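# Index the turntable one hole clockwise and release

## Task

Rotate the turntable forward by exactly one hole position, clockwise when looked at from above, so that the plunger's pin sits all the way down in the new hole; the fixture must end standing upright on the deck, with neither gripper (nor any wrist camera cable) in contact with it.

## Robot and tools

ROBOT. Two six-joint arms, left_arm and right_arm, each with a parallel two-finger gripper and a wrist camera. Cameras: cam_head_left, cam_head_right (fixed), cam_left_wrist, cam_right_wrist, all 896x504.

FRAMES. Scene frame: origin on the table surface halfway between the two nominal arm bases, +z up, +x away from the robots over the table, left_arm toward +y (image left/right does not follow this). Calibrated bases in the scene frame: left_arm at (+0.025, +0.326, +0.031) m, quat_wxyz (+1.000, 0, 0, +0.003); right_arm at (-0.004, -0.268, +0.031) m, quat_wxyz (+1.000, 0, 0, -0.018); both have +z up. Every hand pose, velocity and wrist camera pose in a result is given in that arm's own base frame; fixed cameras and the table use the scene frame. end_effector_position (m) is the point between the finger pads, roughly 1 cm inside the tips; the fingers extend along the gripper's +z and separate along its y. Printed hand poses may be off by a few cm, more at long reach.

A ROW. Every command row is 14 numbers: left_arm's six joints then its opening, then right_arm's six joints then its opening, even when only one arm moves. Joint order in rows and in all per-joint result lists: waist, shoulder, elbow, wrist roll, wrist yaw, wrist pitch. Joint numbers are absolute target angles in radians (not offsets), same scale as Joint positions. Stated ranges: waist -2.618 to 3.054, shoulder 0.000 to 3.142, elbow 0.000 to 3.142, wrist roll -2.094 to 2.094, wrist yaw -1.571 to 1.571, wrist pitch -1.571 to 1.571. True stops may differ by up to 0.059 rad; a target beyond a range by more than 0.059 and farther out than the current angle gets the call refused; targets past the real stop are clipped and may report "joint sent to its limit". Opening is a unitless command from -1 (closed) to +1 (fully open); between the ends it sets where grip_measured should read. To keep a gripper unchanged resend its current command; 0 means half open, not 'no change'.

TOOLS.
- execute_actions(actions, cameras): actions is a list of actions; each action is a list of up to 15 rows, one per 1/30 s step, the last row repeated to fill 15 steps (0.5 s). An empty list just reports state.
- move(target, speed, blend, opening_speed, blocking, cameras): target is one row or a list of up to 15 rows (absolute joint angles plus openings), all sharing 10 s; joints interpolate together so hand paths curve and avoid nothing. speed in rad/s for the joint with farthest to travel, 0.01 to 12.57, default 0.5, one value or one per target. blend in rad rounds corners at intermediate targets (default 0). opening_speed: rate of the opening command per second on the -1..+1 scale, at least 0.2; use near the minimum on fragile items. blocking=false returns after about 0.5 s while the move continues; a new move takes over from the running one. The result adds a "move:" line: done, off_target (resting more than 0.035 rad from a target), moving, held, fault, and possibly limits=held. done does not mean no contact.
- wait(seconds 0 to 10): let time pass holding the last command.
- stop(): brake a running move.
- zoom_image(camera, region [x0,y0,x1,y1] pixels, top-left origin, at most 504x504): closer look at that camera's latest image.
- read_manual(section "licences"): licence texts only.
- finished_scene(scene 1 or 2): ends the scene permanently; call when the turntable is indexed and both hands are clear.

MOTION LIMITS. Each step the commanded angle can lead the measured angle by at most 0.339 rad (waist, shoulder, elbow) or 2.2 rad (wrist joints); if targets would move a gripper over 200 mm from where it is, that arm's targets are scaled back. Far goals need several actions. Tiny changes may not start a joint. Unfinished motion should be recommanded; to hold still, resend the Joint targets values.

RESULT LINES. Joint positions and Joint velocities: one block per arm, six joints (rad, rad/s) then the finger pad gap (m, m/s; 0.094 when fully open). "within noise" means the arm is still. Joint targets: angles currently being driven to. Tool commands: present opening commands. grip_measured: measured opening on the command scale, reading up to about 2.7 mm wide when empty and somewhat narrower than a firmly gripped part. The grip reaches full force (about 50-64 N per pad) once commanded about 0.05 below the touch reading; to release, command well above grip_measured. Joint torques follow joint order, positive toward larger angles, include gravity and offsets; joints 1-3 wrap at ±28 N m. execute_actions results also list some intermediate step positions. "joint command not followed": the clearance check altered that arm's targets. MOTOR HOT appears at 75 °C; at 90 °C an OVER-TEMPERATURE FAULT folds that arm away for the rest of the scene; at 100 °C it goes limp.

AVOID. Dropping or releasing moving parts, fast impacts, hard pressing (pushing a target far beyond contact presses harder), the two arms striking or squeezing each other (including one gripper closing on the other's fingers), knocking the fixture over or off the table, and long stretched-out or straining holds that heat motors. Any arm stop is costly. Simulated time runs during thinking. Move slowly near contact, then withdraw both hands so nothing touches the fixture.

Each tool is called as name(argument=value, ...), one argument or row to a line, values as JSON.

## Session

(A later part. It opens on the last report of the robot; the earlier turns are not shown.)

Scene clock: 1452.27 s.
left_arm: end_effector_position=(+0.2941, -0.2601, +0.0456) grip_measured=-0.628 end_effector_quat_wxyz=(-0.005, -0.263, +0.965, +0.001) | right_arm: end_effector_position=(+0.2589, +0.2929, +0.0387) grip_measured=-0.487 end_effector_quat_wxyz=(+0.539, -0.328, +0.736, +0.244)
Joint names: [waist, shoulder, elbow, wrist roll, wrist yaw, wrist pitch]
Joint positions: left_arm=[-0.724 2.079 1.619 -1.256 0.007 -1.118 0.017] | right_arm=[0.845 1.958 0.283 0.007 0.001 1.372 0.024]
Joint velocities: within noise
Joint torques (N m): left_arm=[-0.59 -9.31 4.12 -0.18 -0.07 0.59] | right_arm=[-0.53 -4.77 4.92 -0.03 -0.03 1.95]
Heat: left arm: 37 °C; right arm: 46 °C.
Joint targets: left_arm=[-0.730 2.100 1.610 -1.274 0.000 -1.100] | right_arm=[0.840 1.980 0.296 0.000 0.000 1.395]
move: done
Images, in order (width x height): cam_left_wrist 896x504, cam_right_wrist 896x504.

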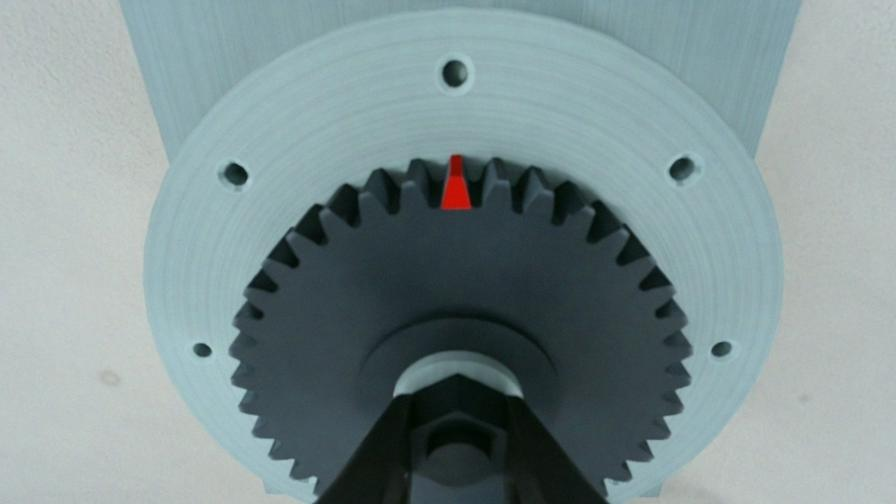

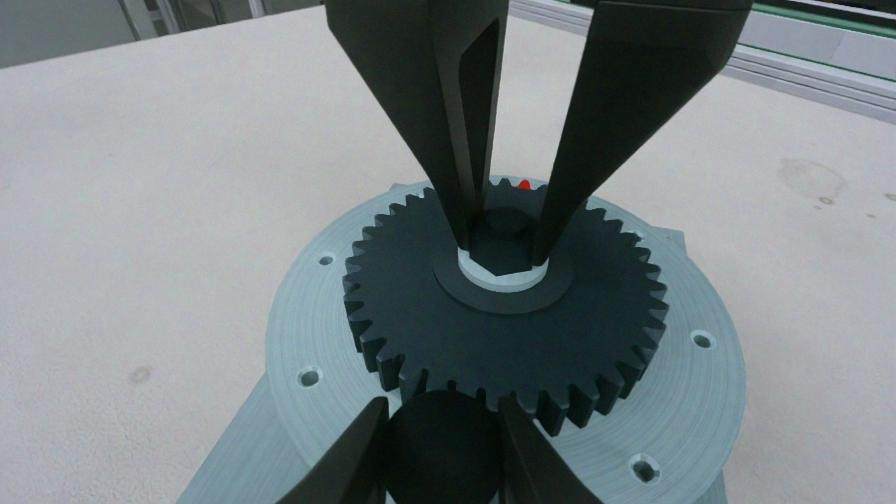

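move(
  target=[
    [-0.7305, 2.100, 1.610, -1.265, 0.0, -1.100, -0.1, 0.840, 1.980, 0.296, 0.0, 0.0, 1.395, 0.1],
    [-0.7305, 2.045, 1.730, -1.265, 0.0, -1.259, -0.1, 0.842, 1.605, 0.05, 0.0, 0.0, 1.26, 0.1],
    [-0.80, 1.525, 1.689, 0.0, 0.0, -1.364, -0.1, 0.60, 1.2, 0.2, 0.0, 0.0, 0.7, 0.1],
  ],
  speed=[0.4, 0.5, 0.9],
  opening_speed=0.8,
)

zoom_image(
  camera="cam_left_wrist",
  region=[230, 30, 570, 330],
)

zoom_image(
  camera="cam_right_wrist",
  region=[60, 200, 440, 504],
)

Scene clock: 1465.03 s.
left_arm: end_effector_position=(+0.2366, -0.2406, +0.2513) grip_measured=-0.102 end_effector_quat_wxyz=(+0.175, +0.375, +0.907, -0.078) | right_arm: end_effector_position=(+0.2784, +0.1947, +0.1051) grip_measured=+0.098 end_effector_quat_wxyz=(+0.554, -0.241, +0.777, +0.175)
Joint names: [waist, shoulder, elbow, wrist roll, wrist yaw, wrist pitch]
Joint positions: left_arm=[-0.793 1.54 1.704 -0.011 0.007 -1.348 0.042] | right_arm=[0.608 1.216 0.179 0.007 0.001 0.707 0.052]
Joint velocities: within noise
Joint torques (N m): left_arm=[-0.61 -7.62 3.95 0.1 -0.06 0.99] | right_arm=[-0.83 -3.99 9.42 -0.05 -0.02 1.66]
Heat: left arm: 38 °C; right arm: 45 °C.
Joint targets: left_arm=[-0.800 1.525 1.689 0.000 0.000 -1.364] | right_arm=[0.600 1.200 0.200 0.000 0.000 0.700]
move: done

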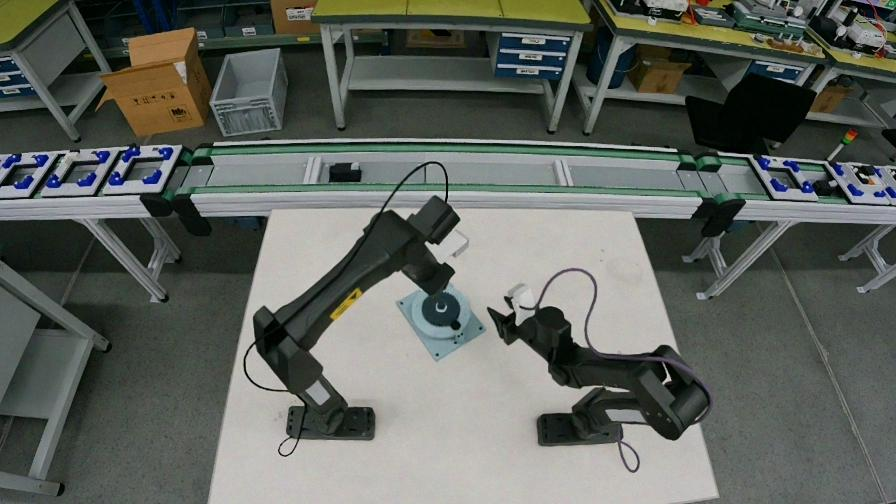

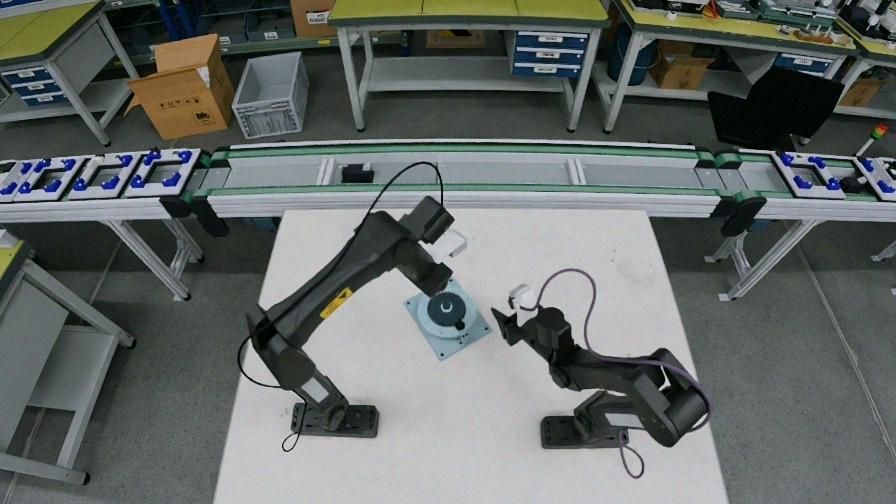

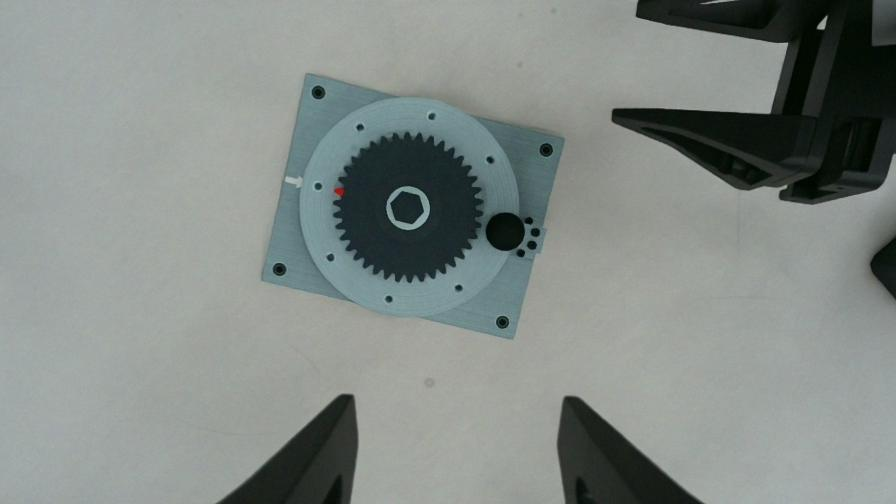

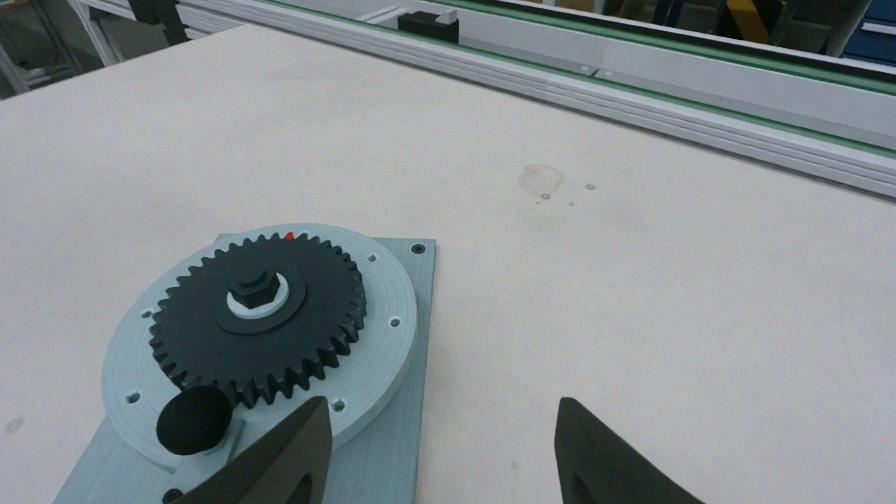

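Scaled by 1.482 from the camera's 896x504 image, which has a finer 1280x720 frame.

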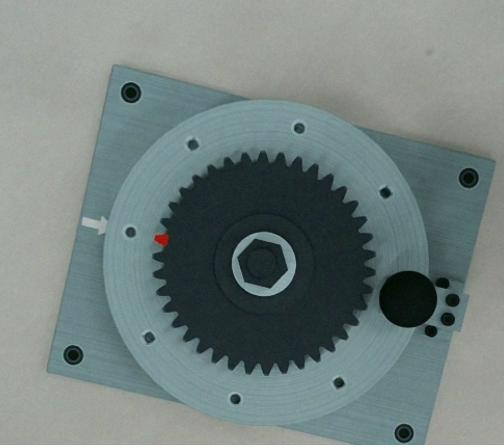

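Scaled by 1.326 from the camera's 896x504 image, which has a finer 1280x720 frame.

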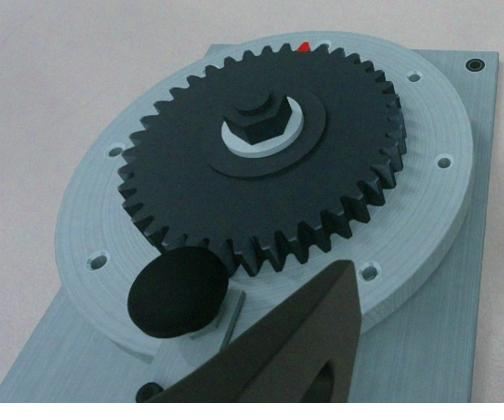

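finished_scene(
  scene=1,
)

The scene is finished: the task was done.


## Next scene

The same job, from a new start.

move(
  target=[-0.82, 1.525, 1.689, 0.0, 0.0, -1.364, 0.1, 0.40, 0.63, 0.587, 0.0, 0.0, -0.477, 0.1],
  speed=1.2,
)

zoom_image(
  camera="cam_left_wrist",
  region=[230, 30, 570, 330],
)

Scene clock: 3.13 s.
left_arm: end_effector_position=(+0.2295, -0.2408, +0.2390) grip_measured=+0.101 end_effector_quat_wxyz=(+0.161, +0.395, +0.902, -0.065) | right_arm: end_effector_position=(+0.2498, +0.1021, +0.1889) grip_measured=+0.102 end_effector_quat_wxyz=(+0.483, -0.163, +0.855, +0.093)
Joint names: [waist, shoulder, elbow, wrist roll, wrist yaw, wrist pitch]
Joint positions: left_arm=[-0.816 1.54 1.665 0.01 -0.007 -1.346 0.052] | right_arm=[0.391 0.639 0.562 0.009 0.01 -0.464 0.052]
Joint velocities: within noise
Joint torques (N m): left_arm=[-0.35 -7.71 7.23 -0.12 0.06 0.9] | right_arm=[0.73 -0.38 11.43 -0.08 -0.11 1.55]
Heat: left arm: 31 °C; right arm: 28 °C.
Joint targets: left_arm=[-0.820 1.525 1.689 0.000 0.000 -1.364] | right_arm=[0.400 0.630 0.587 0.000 0.000 -0.477]
move: done

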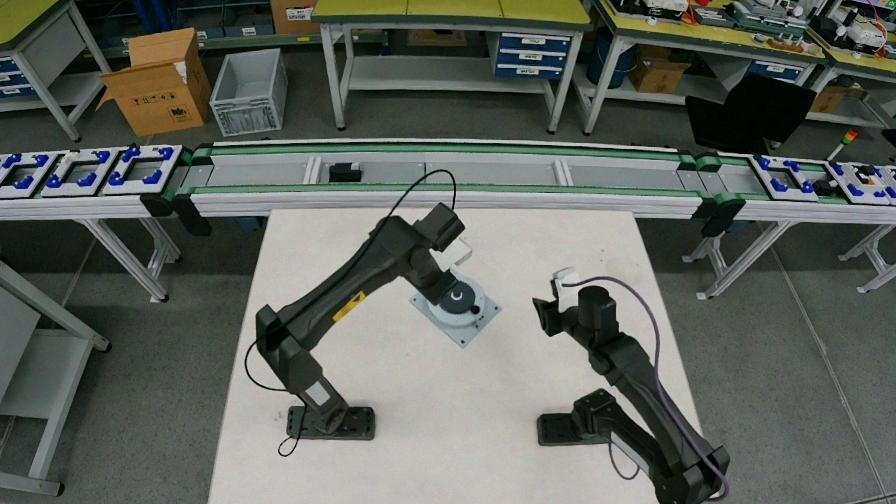

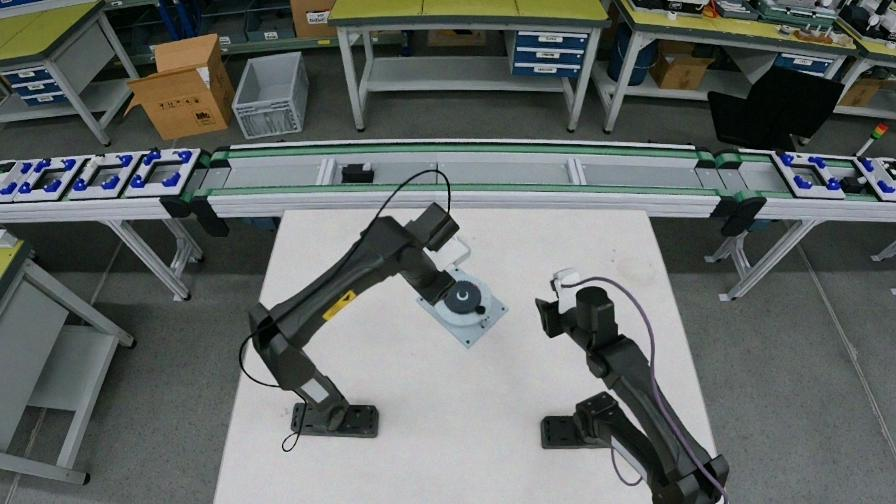

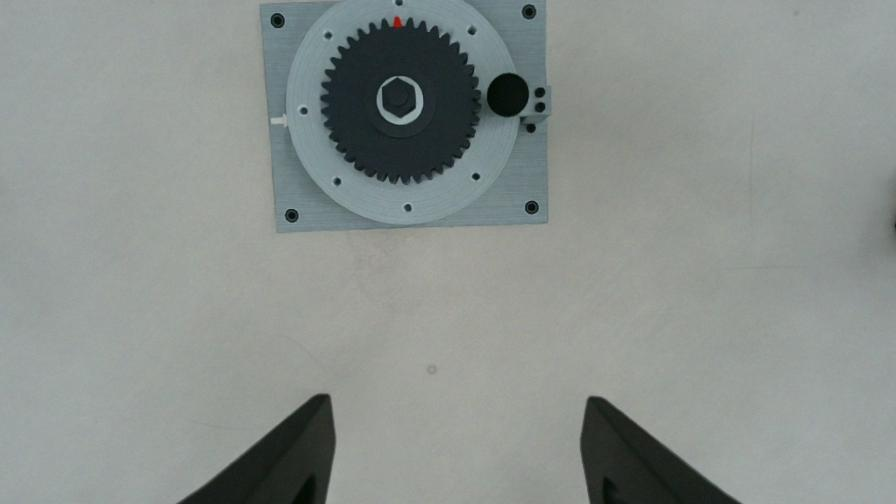

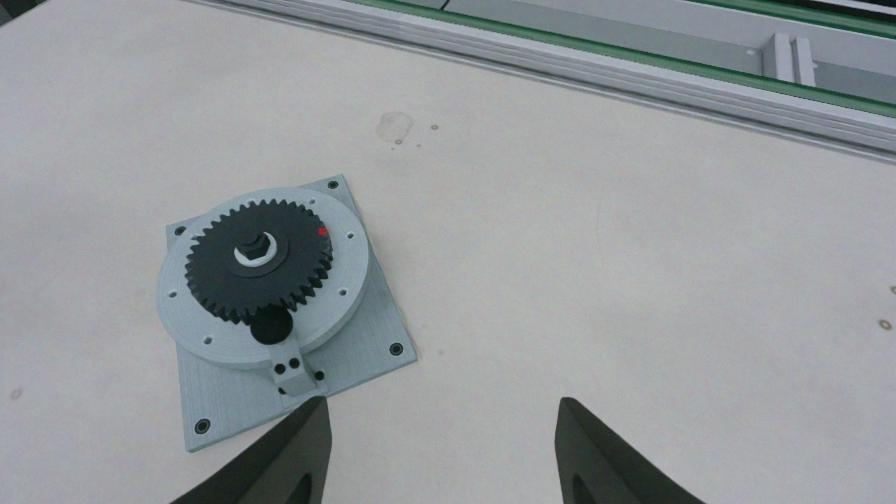

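Scaled by 1.482 from the camera's 896x504 image, which has a finer 1280x720 frame.

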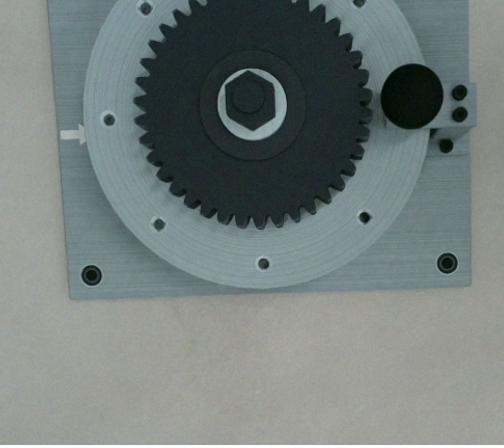

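move(
  target=[
    [-0.7355, 2.317, 2.192, -1.057, 0.0, -1.431, 0.1, 0.679, 1.605, 0.05, 0.0, 0.0, 1.26, 0.1],
    [-0.7355, 2.317, 1.975, -1.057, 0.0, -1.245, 0.1, 0.679, 1.605, 0.05, 0.0, 0.0, 1.26, 0.1],
  ],
  speed=[1.0, 0.3],
  cameras=["cam_left_wrist", "cam_right_wrist"],
)

zoom_image(
  camera="cam_left_wrist",
  region=[320, 220, 600, 500],
)

Scene clock: 70.50 s.
left_arm: end_effector_position=(+0.3306, -0.3015, +0.0499) grip_measured=+0.101 end_effector_quat_wxyz=(+0.001, -0.151, +0.988, +0.000) | right_arm: end_effector_position=(+0.2600, +0.2056, +0.0661) grip_measured=+0.102 end_effector_quat_wxyz=(+0.561, -0.260, +0.762, +0.194)
Joint names: [waist, shoulder, elbow, wrist roll, wrist yaw, wrist pitch]
Joint positions: left_arm=[-0.742 2.298 1.989 -1.046 -0.001 -1.26 0.052] | right_arm=[0.67 1.594 0.056 0.007 0.007 1.238 0.052]
Joint velocities: within noise
Joint torques (N m): left_arm=[0.53 -11.48 4.15 -0.11 0.01 0.58] | right_arm=[0.79 -2.93 3.9 -0.04 -0.08 1.96]
Heat: left arm: 33 °C; right arm: 31 °C.
Joint targets: left_arm=[-0.735 2.317 1.975 -1.057 0.000 -1.245] | right_arm=[0.679 1.605 0.050 0.000 0.000 1.260]
move: done
Images, in order (width x height): cam_left_wrist 896x504, cam_right_wrist 896x504.

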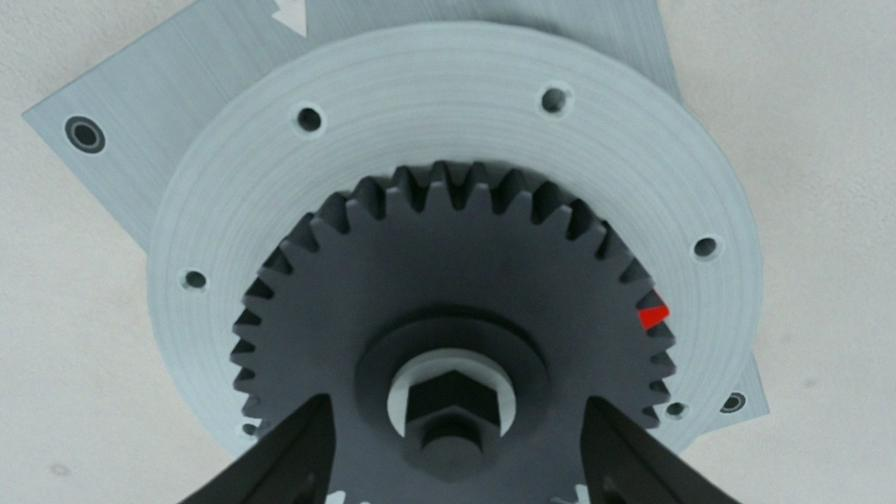

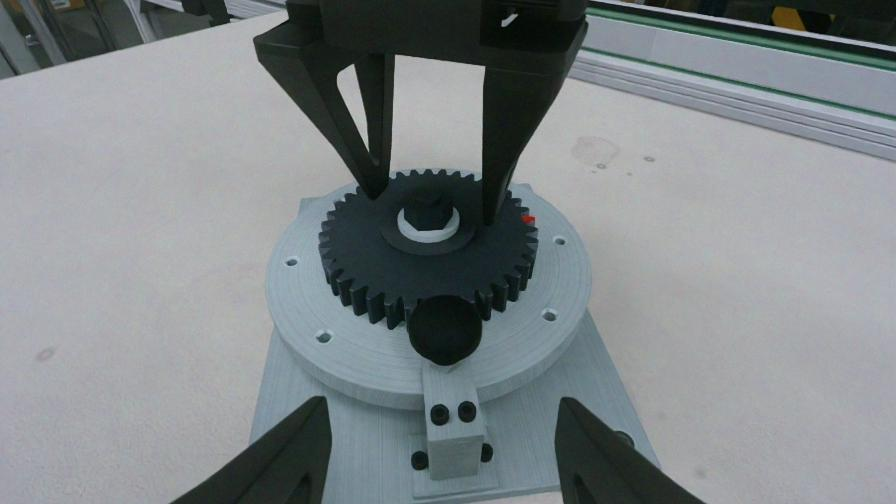

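Scaled by 1.800 from the camera's 896x504 image, which has a finer 1280x720 frame.

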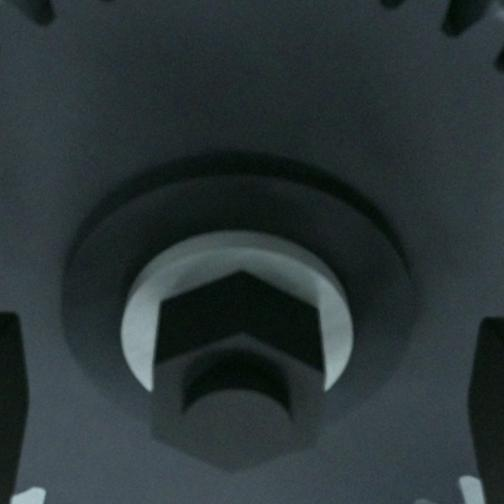

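move(
  target=[
    [-0.7526, 2.272, 1.945, -1.016, 0.0, -1.224, 0.1, 0.679, 1.9836, 0.273, 0.0, 0.0, 1.446, 0.1],
    [-0.7526, 2.272, 1.945, -1.016, 0.0, -1.224, -0.72, 0.679, 1.9836, 0.273, 0.0, 0.0, 1.440, -0.62],
    [-0.7526, 2.272, 1.945, -1.016, 0.0, -1.224, -0.72, 0.679, 1.800, 0.273, 0.0, 0.0, 1.565, -0.62],
    [-0.7526, 2.272, 1.945, -0.199, 0.0, -1.224, -0.72, 0.679, 1.800, 0.273, 0.0, 0.0, 1.565, -0.62],
    [-0.7526, 2.272, 1.945, -0.199, 0.0, -1.224, -0.72, 0.679, 1.976, 0.273, 0.0, 0.0, 1.415, -0.62],
  ],
  speed=[0.35, 0.3, 0.25, 0.5, 0.25],
  opening_speed=0.5,
  cameras=["cam_left_wrist", "cam_right_wrist"],
)

Scene clock: 127.77 s.
left_arm: end_effector_position=(+0.3294, -0.3018, +0.0429) grip_measured=-0.480 end_effector_quat_wxyz=(+0.001, +0.259, +0.966, +0.000) | right_arm: end_effector_position=(+0.3023, +0.2395, +0.0427) grip_measured=-0.486 end_effector_quat_wxyz=(+0.565, -0.259, +0.758, +0.197)
Joint names: [waist, shoulder, elbow, wrist roll, wrist yaw, wrist pitch]
Joint positions: left_arm=[-0.745 2.298 1.961 -0.221 -0.001 -1.232 0.024] | right_arm=[0.67 1.951 0.257 0.007 0.005 1.406 0.024]
Joint velocities: within noise
Joint torques (N m): left_arm=[-0.69 -15.79 3.95 0.27 0.01 0.5] | right_arm=[0.81 -4.42 5.01 -0.04 -0.06 1.86]
Heat: left arm: 39 °C; right arm: 38 °C.
Joint targets: left_arm=[-0.753 2.272 1.945 -0.199 0.000 -1.224] | right_arm=[0.679 1.976 0.273 0.000 0.000 1.415]
move: done; joint sent to its limit at targets 3 and 4
Images, in order (width x height): cam_left_wrist 896x504, cam_right_wrist 896x504.

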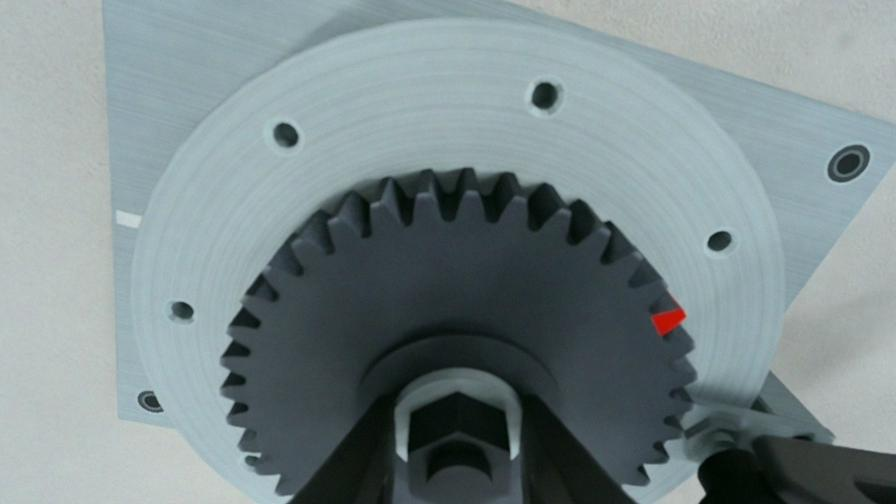

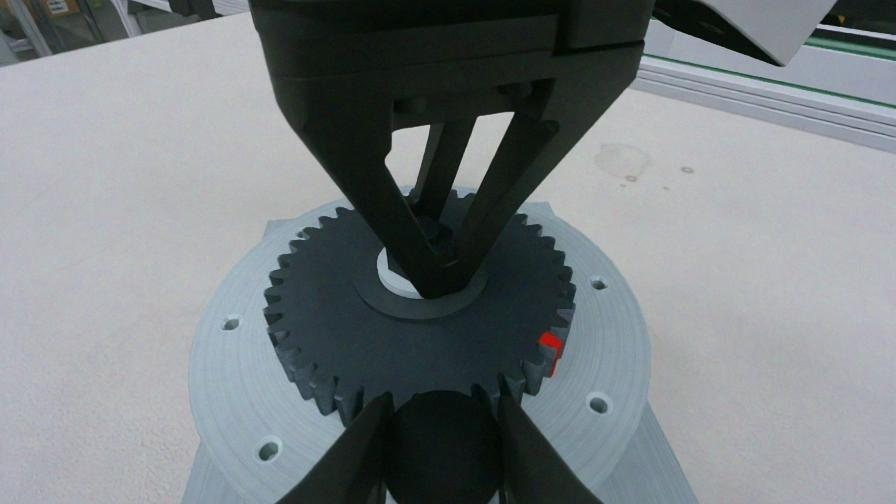

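move(
  target=[
    [-0.7526, 2.272, 1.945, -0.199, 0.0, -1.224, -0.72, 0.679, 1.790, 0.273, 0.0, 0.0, 1.570, -0.62],
    [-0.7526, 2.272, 1.945, -0.155, 0.0, -1.224, -0.72, 0.679, 1.790, 0.273, 0.0, 0.0, 1.570, -0.62],
    [-0.7526, 2.272, 1.945, -0.155, 0.0, -1.224, -0.72, 0.679, 1.978, 0.273, 0.0, 0.0, 1.38, -0.62],
    [-0.7526, 2.272, 1.945, -0.07, 0.0, -1.224, -0.72, 0.679, 1.978, 0.273, 0.0, 0.0, 1.38, -0.62],
  ],
  speed=[0.25, 0.2, 0.25, 0.06],
  cameras=["cam_left_wrist", "cam_right_wrist"],
)

Scene clock: 173.57 s.
left_arm: end_effector_position=(+0.3292, -0.3031, +0.0429) grip_measured=-0.480 end_effector_quat_wxyz=(+0.002, +0.315, +0.949, +0.000) | right_arm: end_effector_position=(+0.3013, +0.2392, +0.0413) grip_measured=-0.486 end_effector_quat_wxyz=(+0.562, -0.261, +0.760, +0.197)
Joint names: [waist, shoulder, elbow, wrist roll, wrist yaw, wrist pitch]
Joint positions: left_arm=[-0.747 2.298 1.961 -0.106 -0.001 -1.229 0.024] | right_arm=[0.67 1.948 0.255 0.007 0.003 1.399 0.024]
Joint velocities: within noise
Joint torques (N m): left_arm=[-0.53 -15.8 3.96 0.43 0 0.47] | right_arm=[0.79 -4.08 5.26 -0.04 -0.04 1.59]
Heat: left arm: 44 °C; right arm: 39 °C.
Joint targets: left_arm=[-0.753 2.272 1.945 -0.070 0.000 -1.224] | right_arm=[0.679 1.978 0.273 0.000 0.000 1.380]
move: off_target (left_arm); joint sent to its limit at targets 1 and 2; left_arm: the wrist roll is farthest, 0.036 rad from its target
Images, in order (width x height): cam_left_wrist 896x504, cam_right_wrist 896x504.

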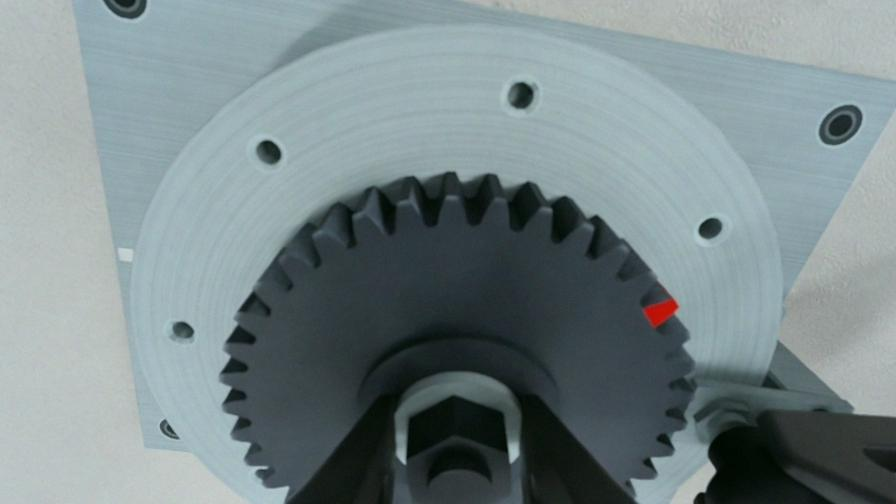

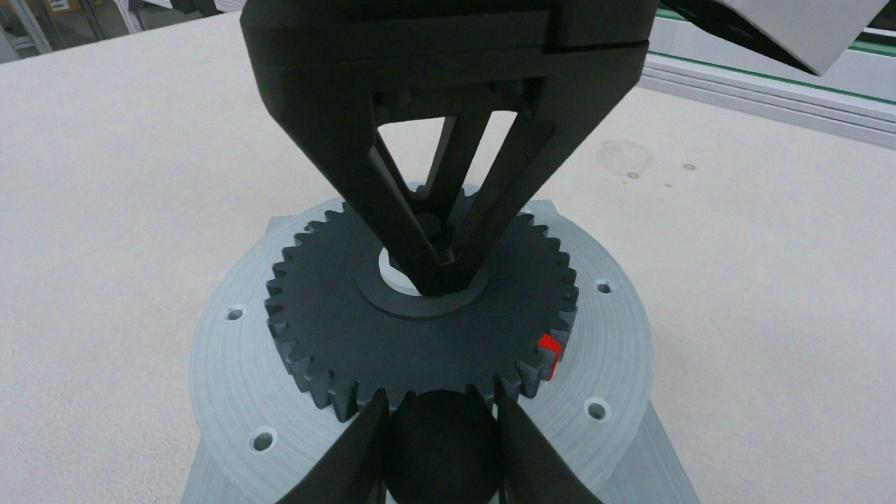

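move(
  target=[-0.7526, 2.285, 1.945, -0.19, 0.0, -1.224, -0.75, 0.679, 1.988, 0.273, 0.0, 0.0, 1.34, -0.62],
  speed=0.05,
  cameras=["cam_left_wrist", "cam_right_wrist"],
)

Scene clock: 223.80 s.
left_arm: end_effector_position=(+0.3292, -0.3032, +0.0429) grip_measured=-0.480 end_effector_quat_wxyz=(+0.002, +0.289, +0.957, -0.001) | right_arm: end_effector_position=(+0.3011, +0.2392, +0.0380) grip_measured=-0.486 end_effector_quat_wxyz=(+0.558, -0.262, +0.763, +0.195)
Joint names: [waist, shoulder, elbow, wrist roll, wrist yaw, wrist pitch]
Joint positions: left_arm=[-0.747 2.298 1.961 -0.16 -0.001 -1.229 0.024] | right_arm=[0.67 1.956 0.257 0.007 0.003 1.394 0.024]
Joint velocities: within noise
Joint torques (N m): left_arm=[-0.54 -14.53 3.97 -0.32 0 0.47] | right_arm=[0.8 -3.93 4.93 -0.04 -0.04 1.3]
Heat: left arm: 46 °C; right arm: 36 °C.
Joint targets: left_arm=[-0.753 2.285 1.945 -0.190 0.000 -1.224] | right_arm=[0.679 1.988 0.273 0.000 0.000 1.340]
move: off_target (right_arm); right_arm: the wrist pitch is farthest, 0.054 rad from its target
Images, in order (width x height): cam_left_wrist 896x504, cam_right_wrist 896x504.

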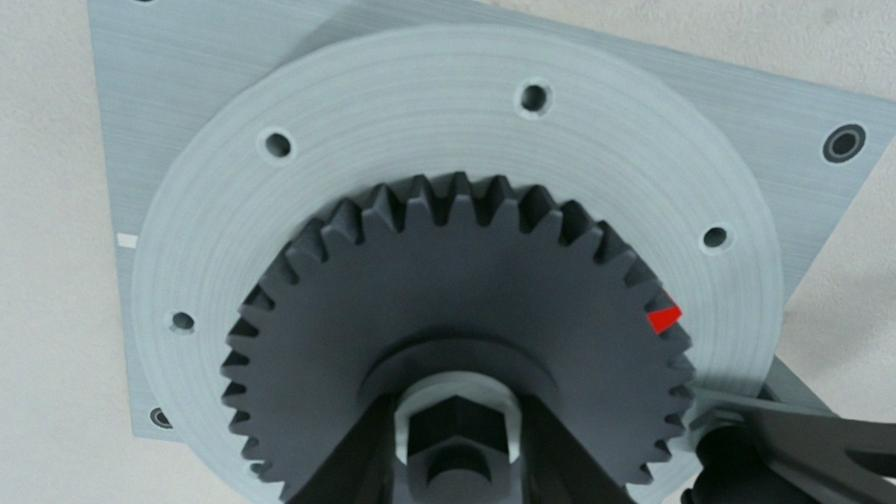

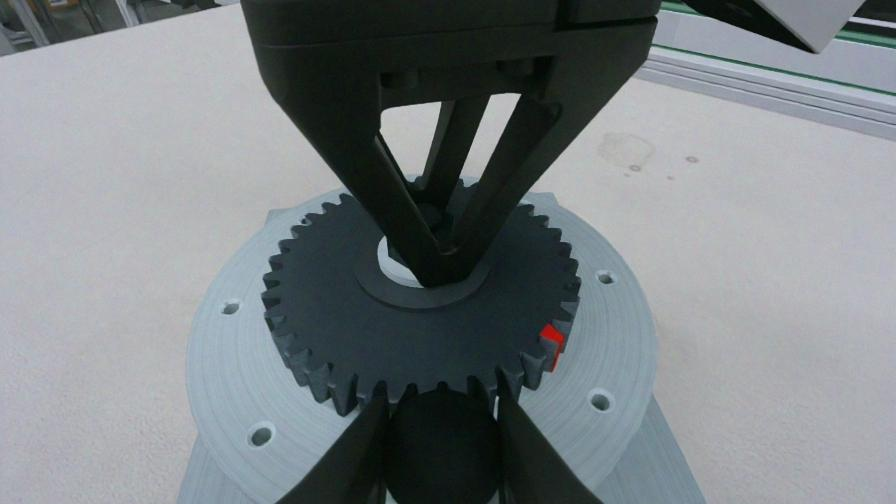

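move(
  target=[
    [-0.7526, 2.290, 1.945, -0.162, 0.0, -1.224, -0.75, 0.679, 1.974, 0.273, 0.0, 0.0, 1.405, -0.62],
    [-0.7526, 2.300, 1.945, -0.162, 0.0, -1.224, 0.1, 0.679, 1.974, 0.273, 0.0, 0.0, 1.405, 0.1],
    [-0.7526, 2.300, 2.190, -0.162, 0.0, -1.455, 0.1, 0.679, 1.605, 0.05, 0.0, 0.0, 1.26, 0.1],
  ],
  speed=[0.2, 0.3, 0.4],
  opening_speed=0.8,
  cameras=["cam_left_wrist", "cam_right_wrist"],
)

zoom_image(
  camera="cam_right_wrist",
  region=[360, 250, 560, 470],
)

Scene clock: 252.30 s.
left_arm: end_effector_position=(+0.3280, -0.3021, +0.0943) grip_measured=+0.099 end_effector_quat_wxyz=(+0.000, +0.290, +0.957, +0.000) | right_arm: end_effector_position=(+0.2604, +0.2069, +0.0648) grip_measured=+0.098 end_effector_quat_wxyz=(+0.561, -0.261, +0.760, +0.196)
Joint names: [waist, shoulder, elbow, wrist roll, wrist yaw, wrist pitch]
Joint positions: left_arm=[-0.747 2.298 2.165 -0.158 -0.001 -1.439 0.052] | right_arm=[0.67 1.623 0.057 0.007 0.003 1.27 0.052]
Joint velocities: within noise
Joint torques (N m): left_arm=[-0.51 -13.01 7.1 -0.04 0.01 0.19] | right_arm=[0.79 -5.44 3.67 -0.05 -0.05 1.68]
Heat: left arm: 45 °C; right arm: 35 °C.
Joint targets: left_arm=[-0.753 2.300 2.190 -0.162 0.000 -1.455] | right_arm=[0.679 1.605 0.050 0.000 0.000 1.260]
move: done
Images, in order (width x height): cam_left_wrist 896x504, cam_right_wrist 896x504.

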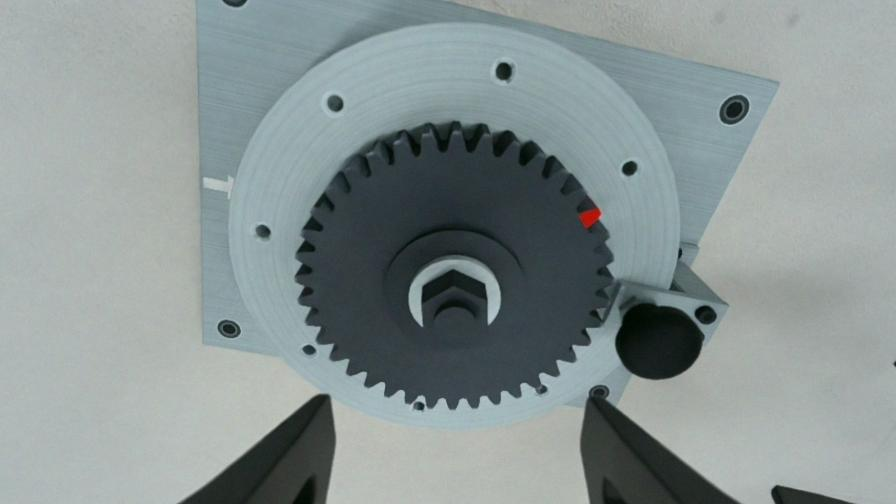

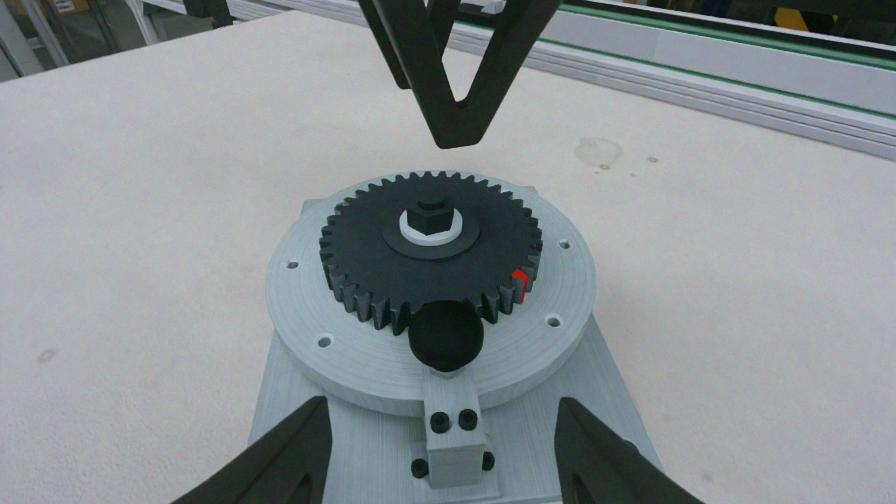

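Scaled by 2.291 from the camera's 896x504 image, which has a finer 1280x720 frame.

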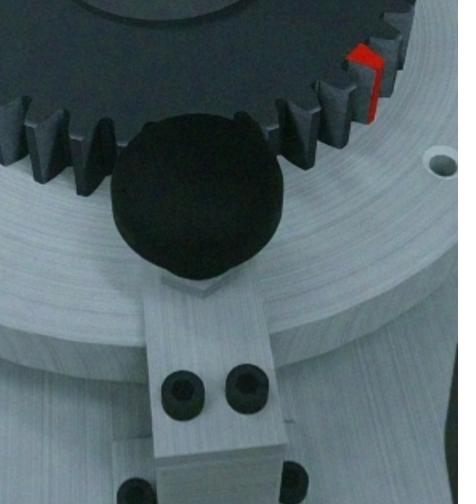

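move(
  target=[-0.80, 1.80, 2.00, -0.162, 0.0, -1.50, 0.1, 0.55, 1.35, 0.15, 0.0, 0.0, 0.9, 0.1],
  speed=0.8,
  cameras=["cam_right_wrist", "cam_head_left"],
)

Scene clock: 270.63 s.
left_arm: end_effector_position=(+0.2678, -0.2707, +0.2470) grip_measured=+0.099 end_effector_quat_wxyz=(+0.130, +0.309, +0.940, -0.067) | right_arm: end_effector_position=(+0.2878, +0.1806, +0.0863) grip_measured=+0.098 end_effector_quat_wxyz=(+0.561, -0.221, +0.782, +0.162)
Joint names: [waist, shoulder, elbow, wrist roll, wrist yaw, wrist pitch]
Joint positions: left_arm=[-0.794 1.806 2.015 -0.158 -0.001 -1.485 0.052] | right_arm=[0.559 1.367 0.133 0.007 0.003 0.909 0.052]
Joint velocities: within noise
Joint torques (N m): left_arm=[-0.54 -9.22 3.99 -0.03 0 0.82] | right_arm=[-0.96 -4.62 7.87 -0.04 -0.04 1.69]
Heat: left arm: 44 °C; right arm: 37 °C.
Joint targets: left_arm=[-0.800 1.800 2.000 -0.162 0.000 -1.500] | right_arm=[0.550 1.350 0.150 0.000 0.000 0.900]
move: done
Images, in order (width x height): cam_head_left 896x504, cam_right_wrist 896x504.

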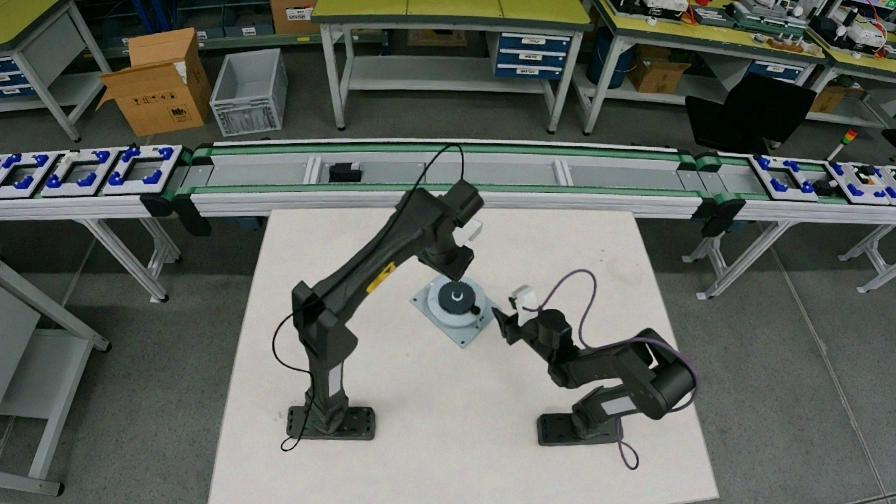

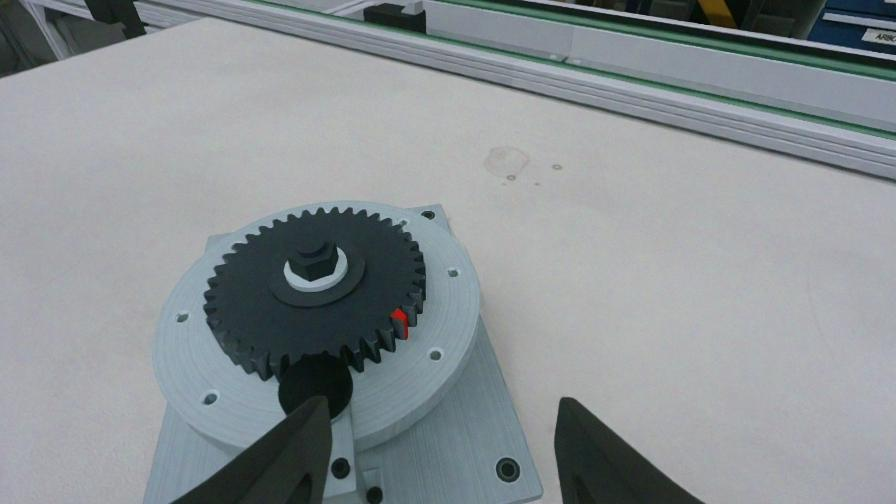

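finished_scene(
  scene=2,
)

The scene is finished: the task was done.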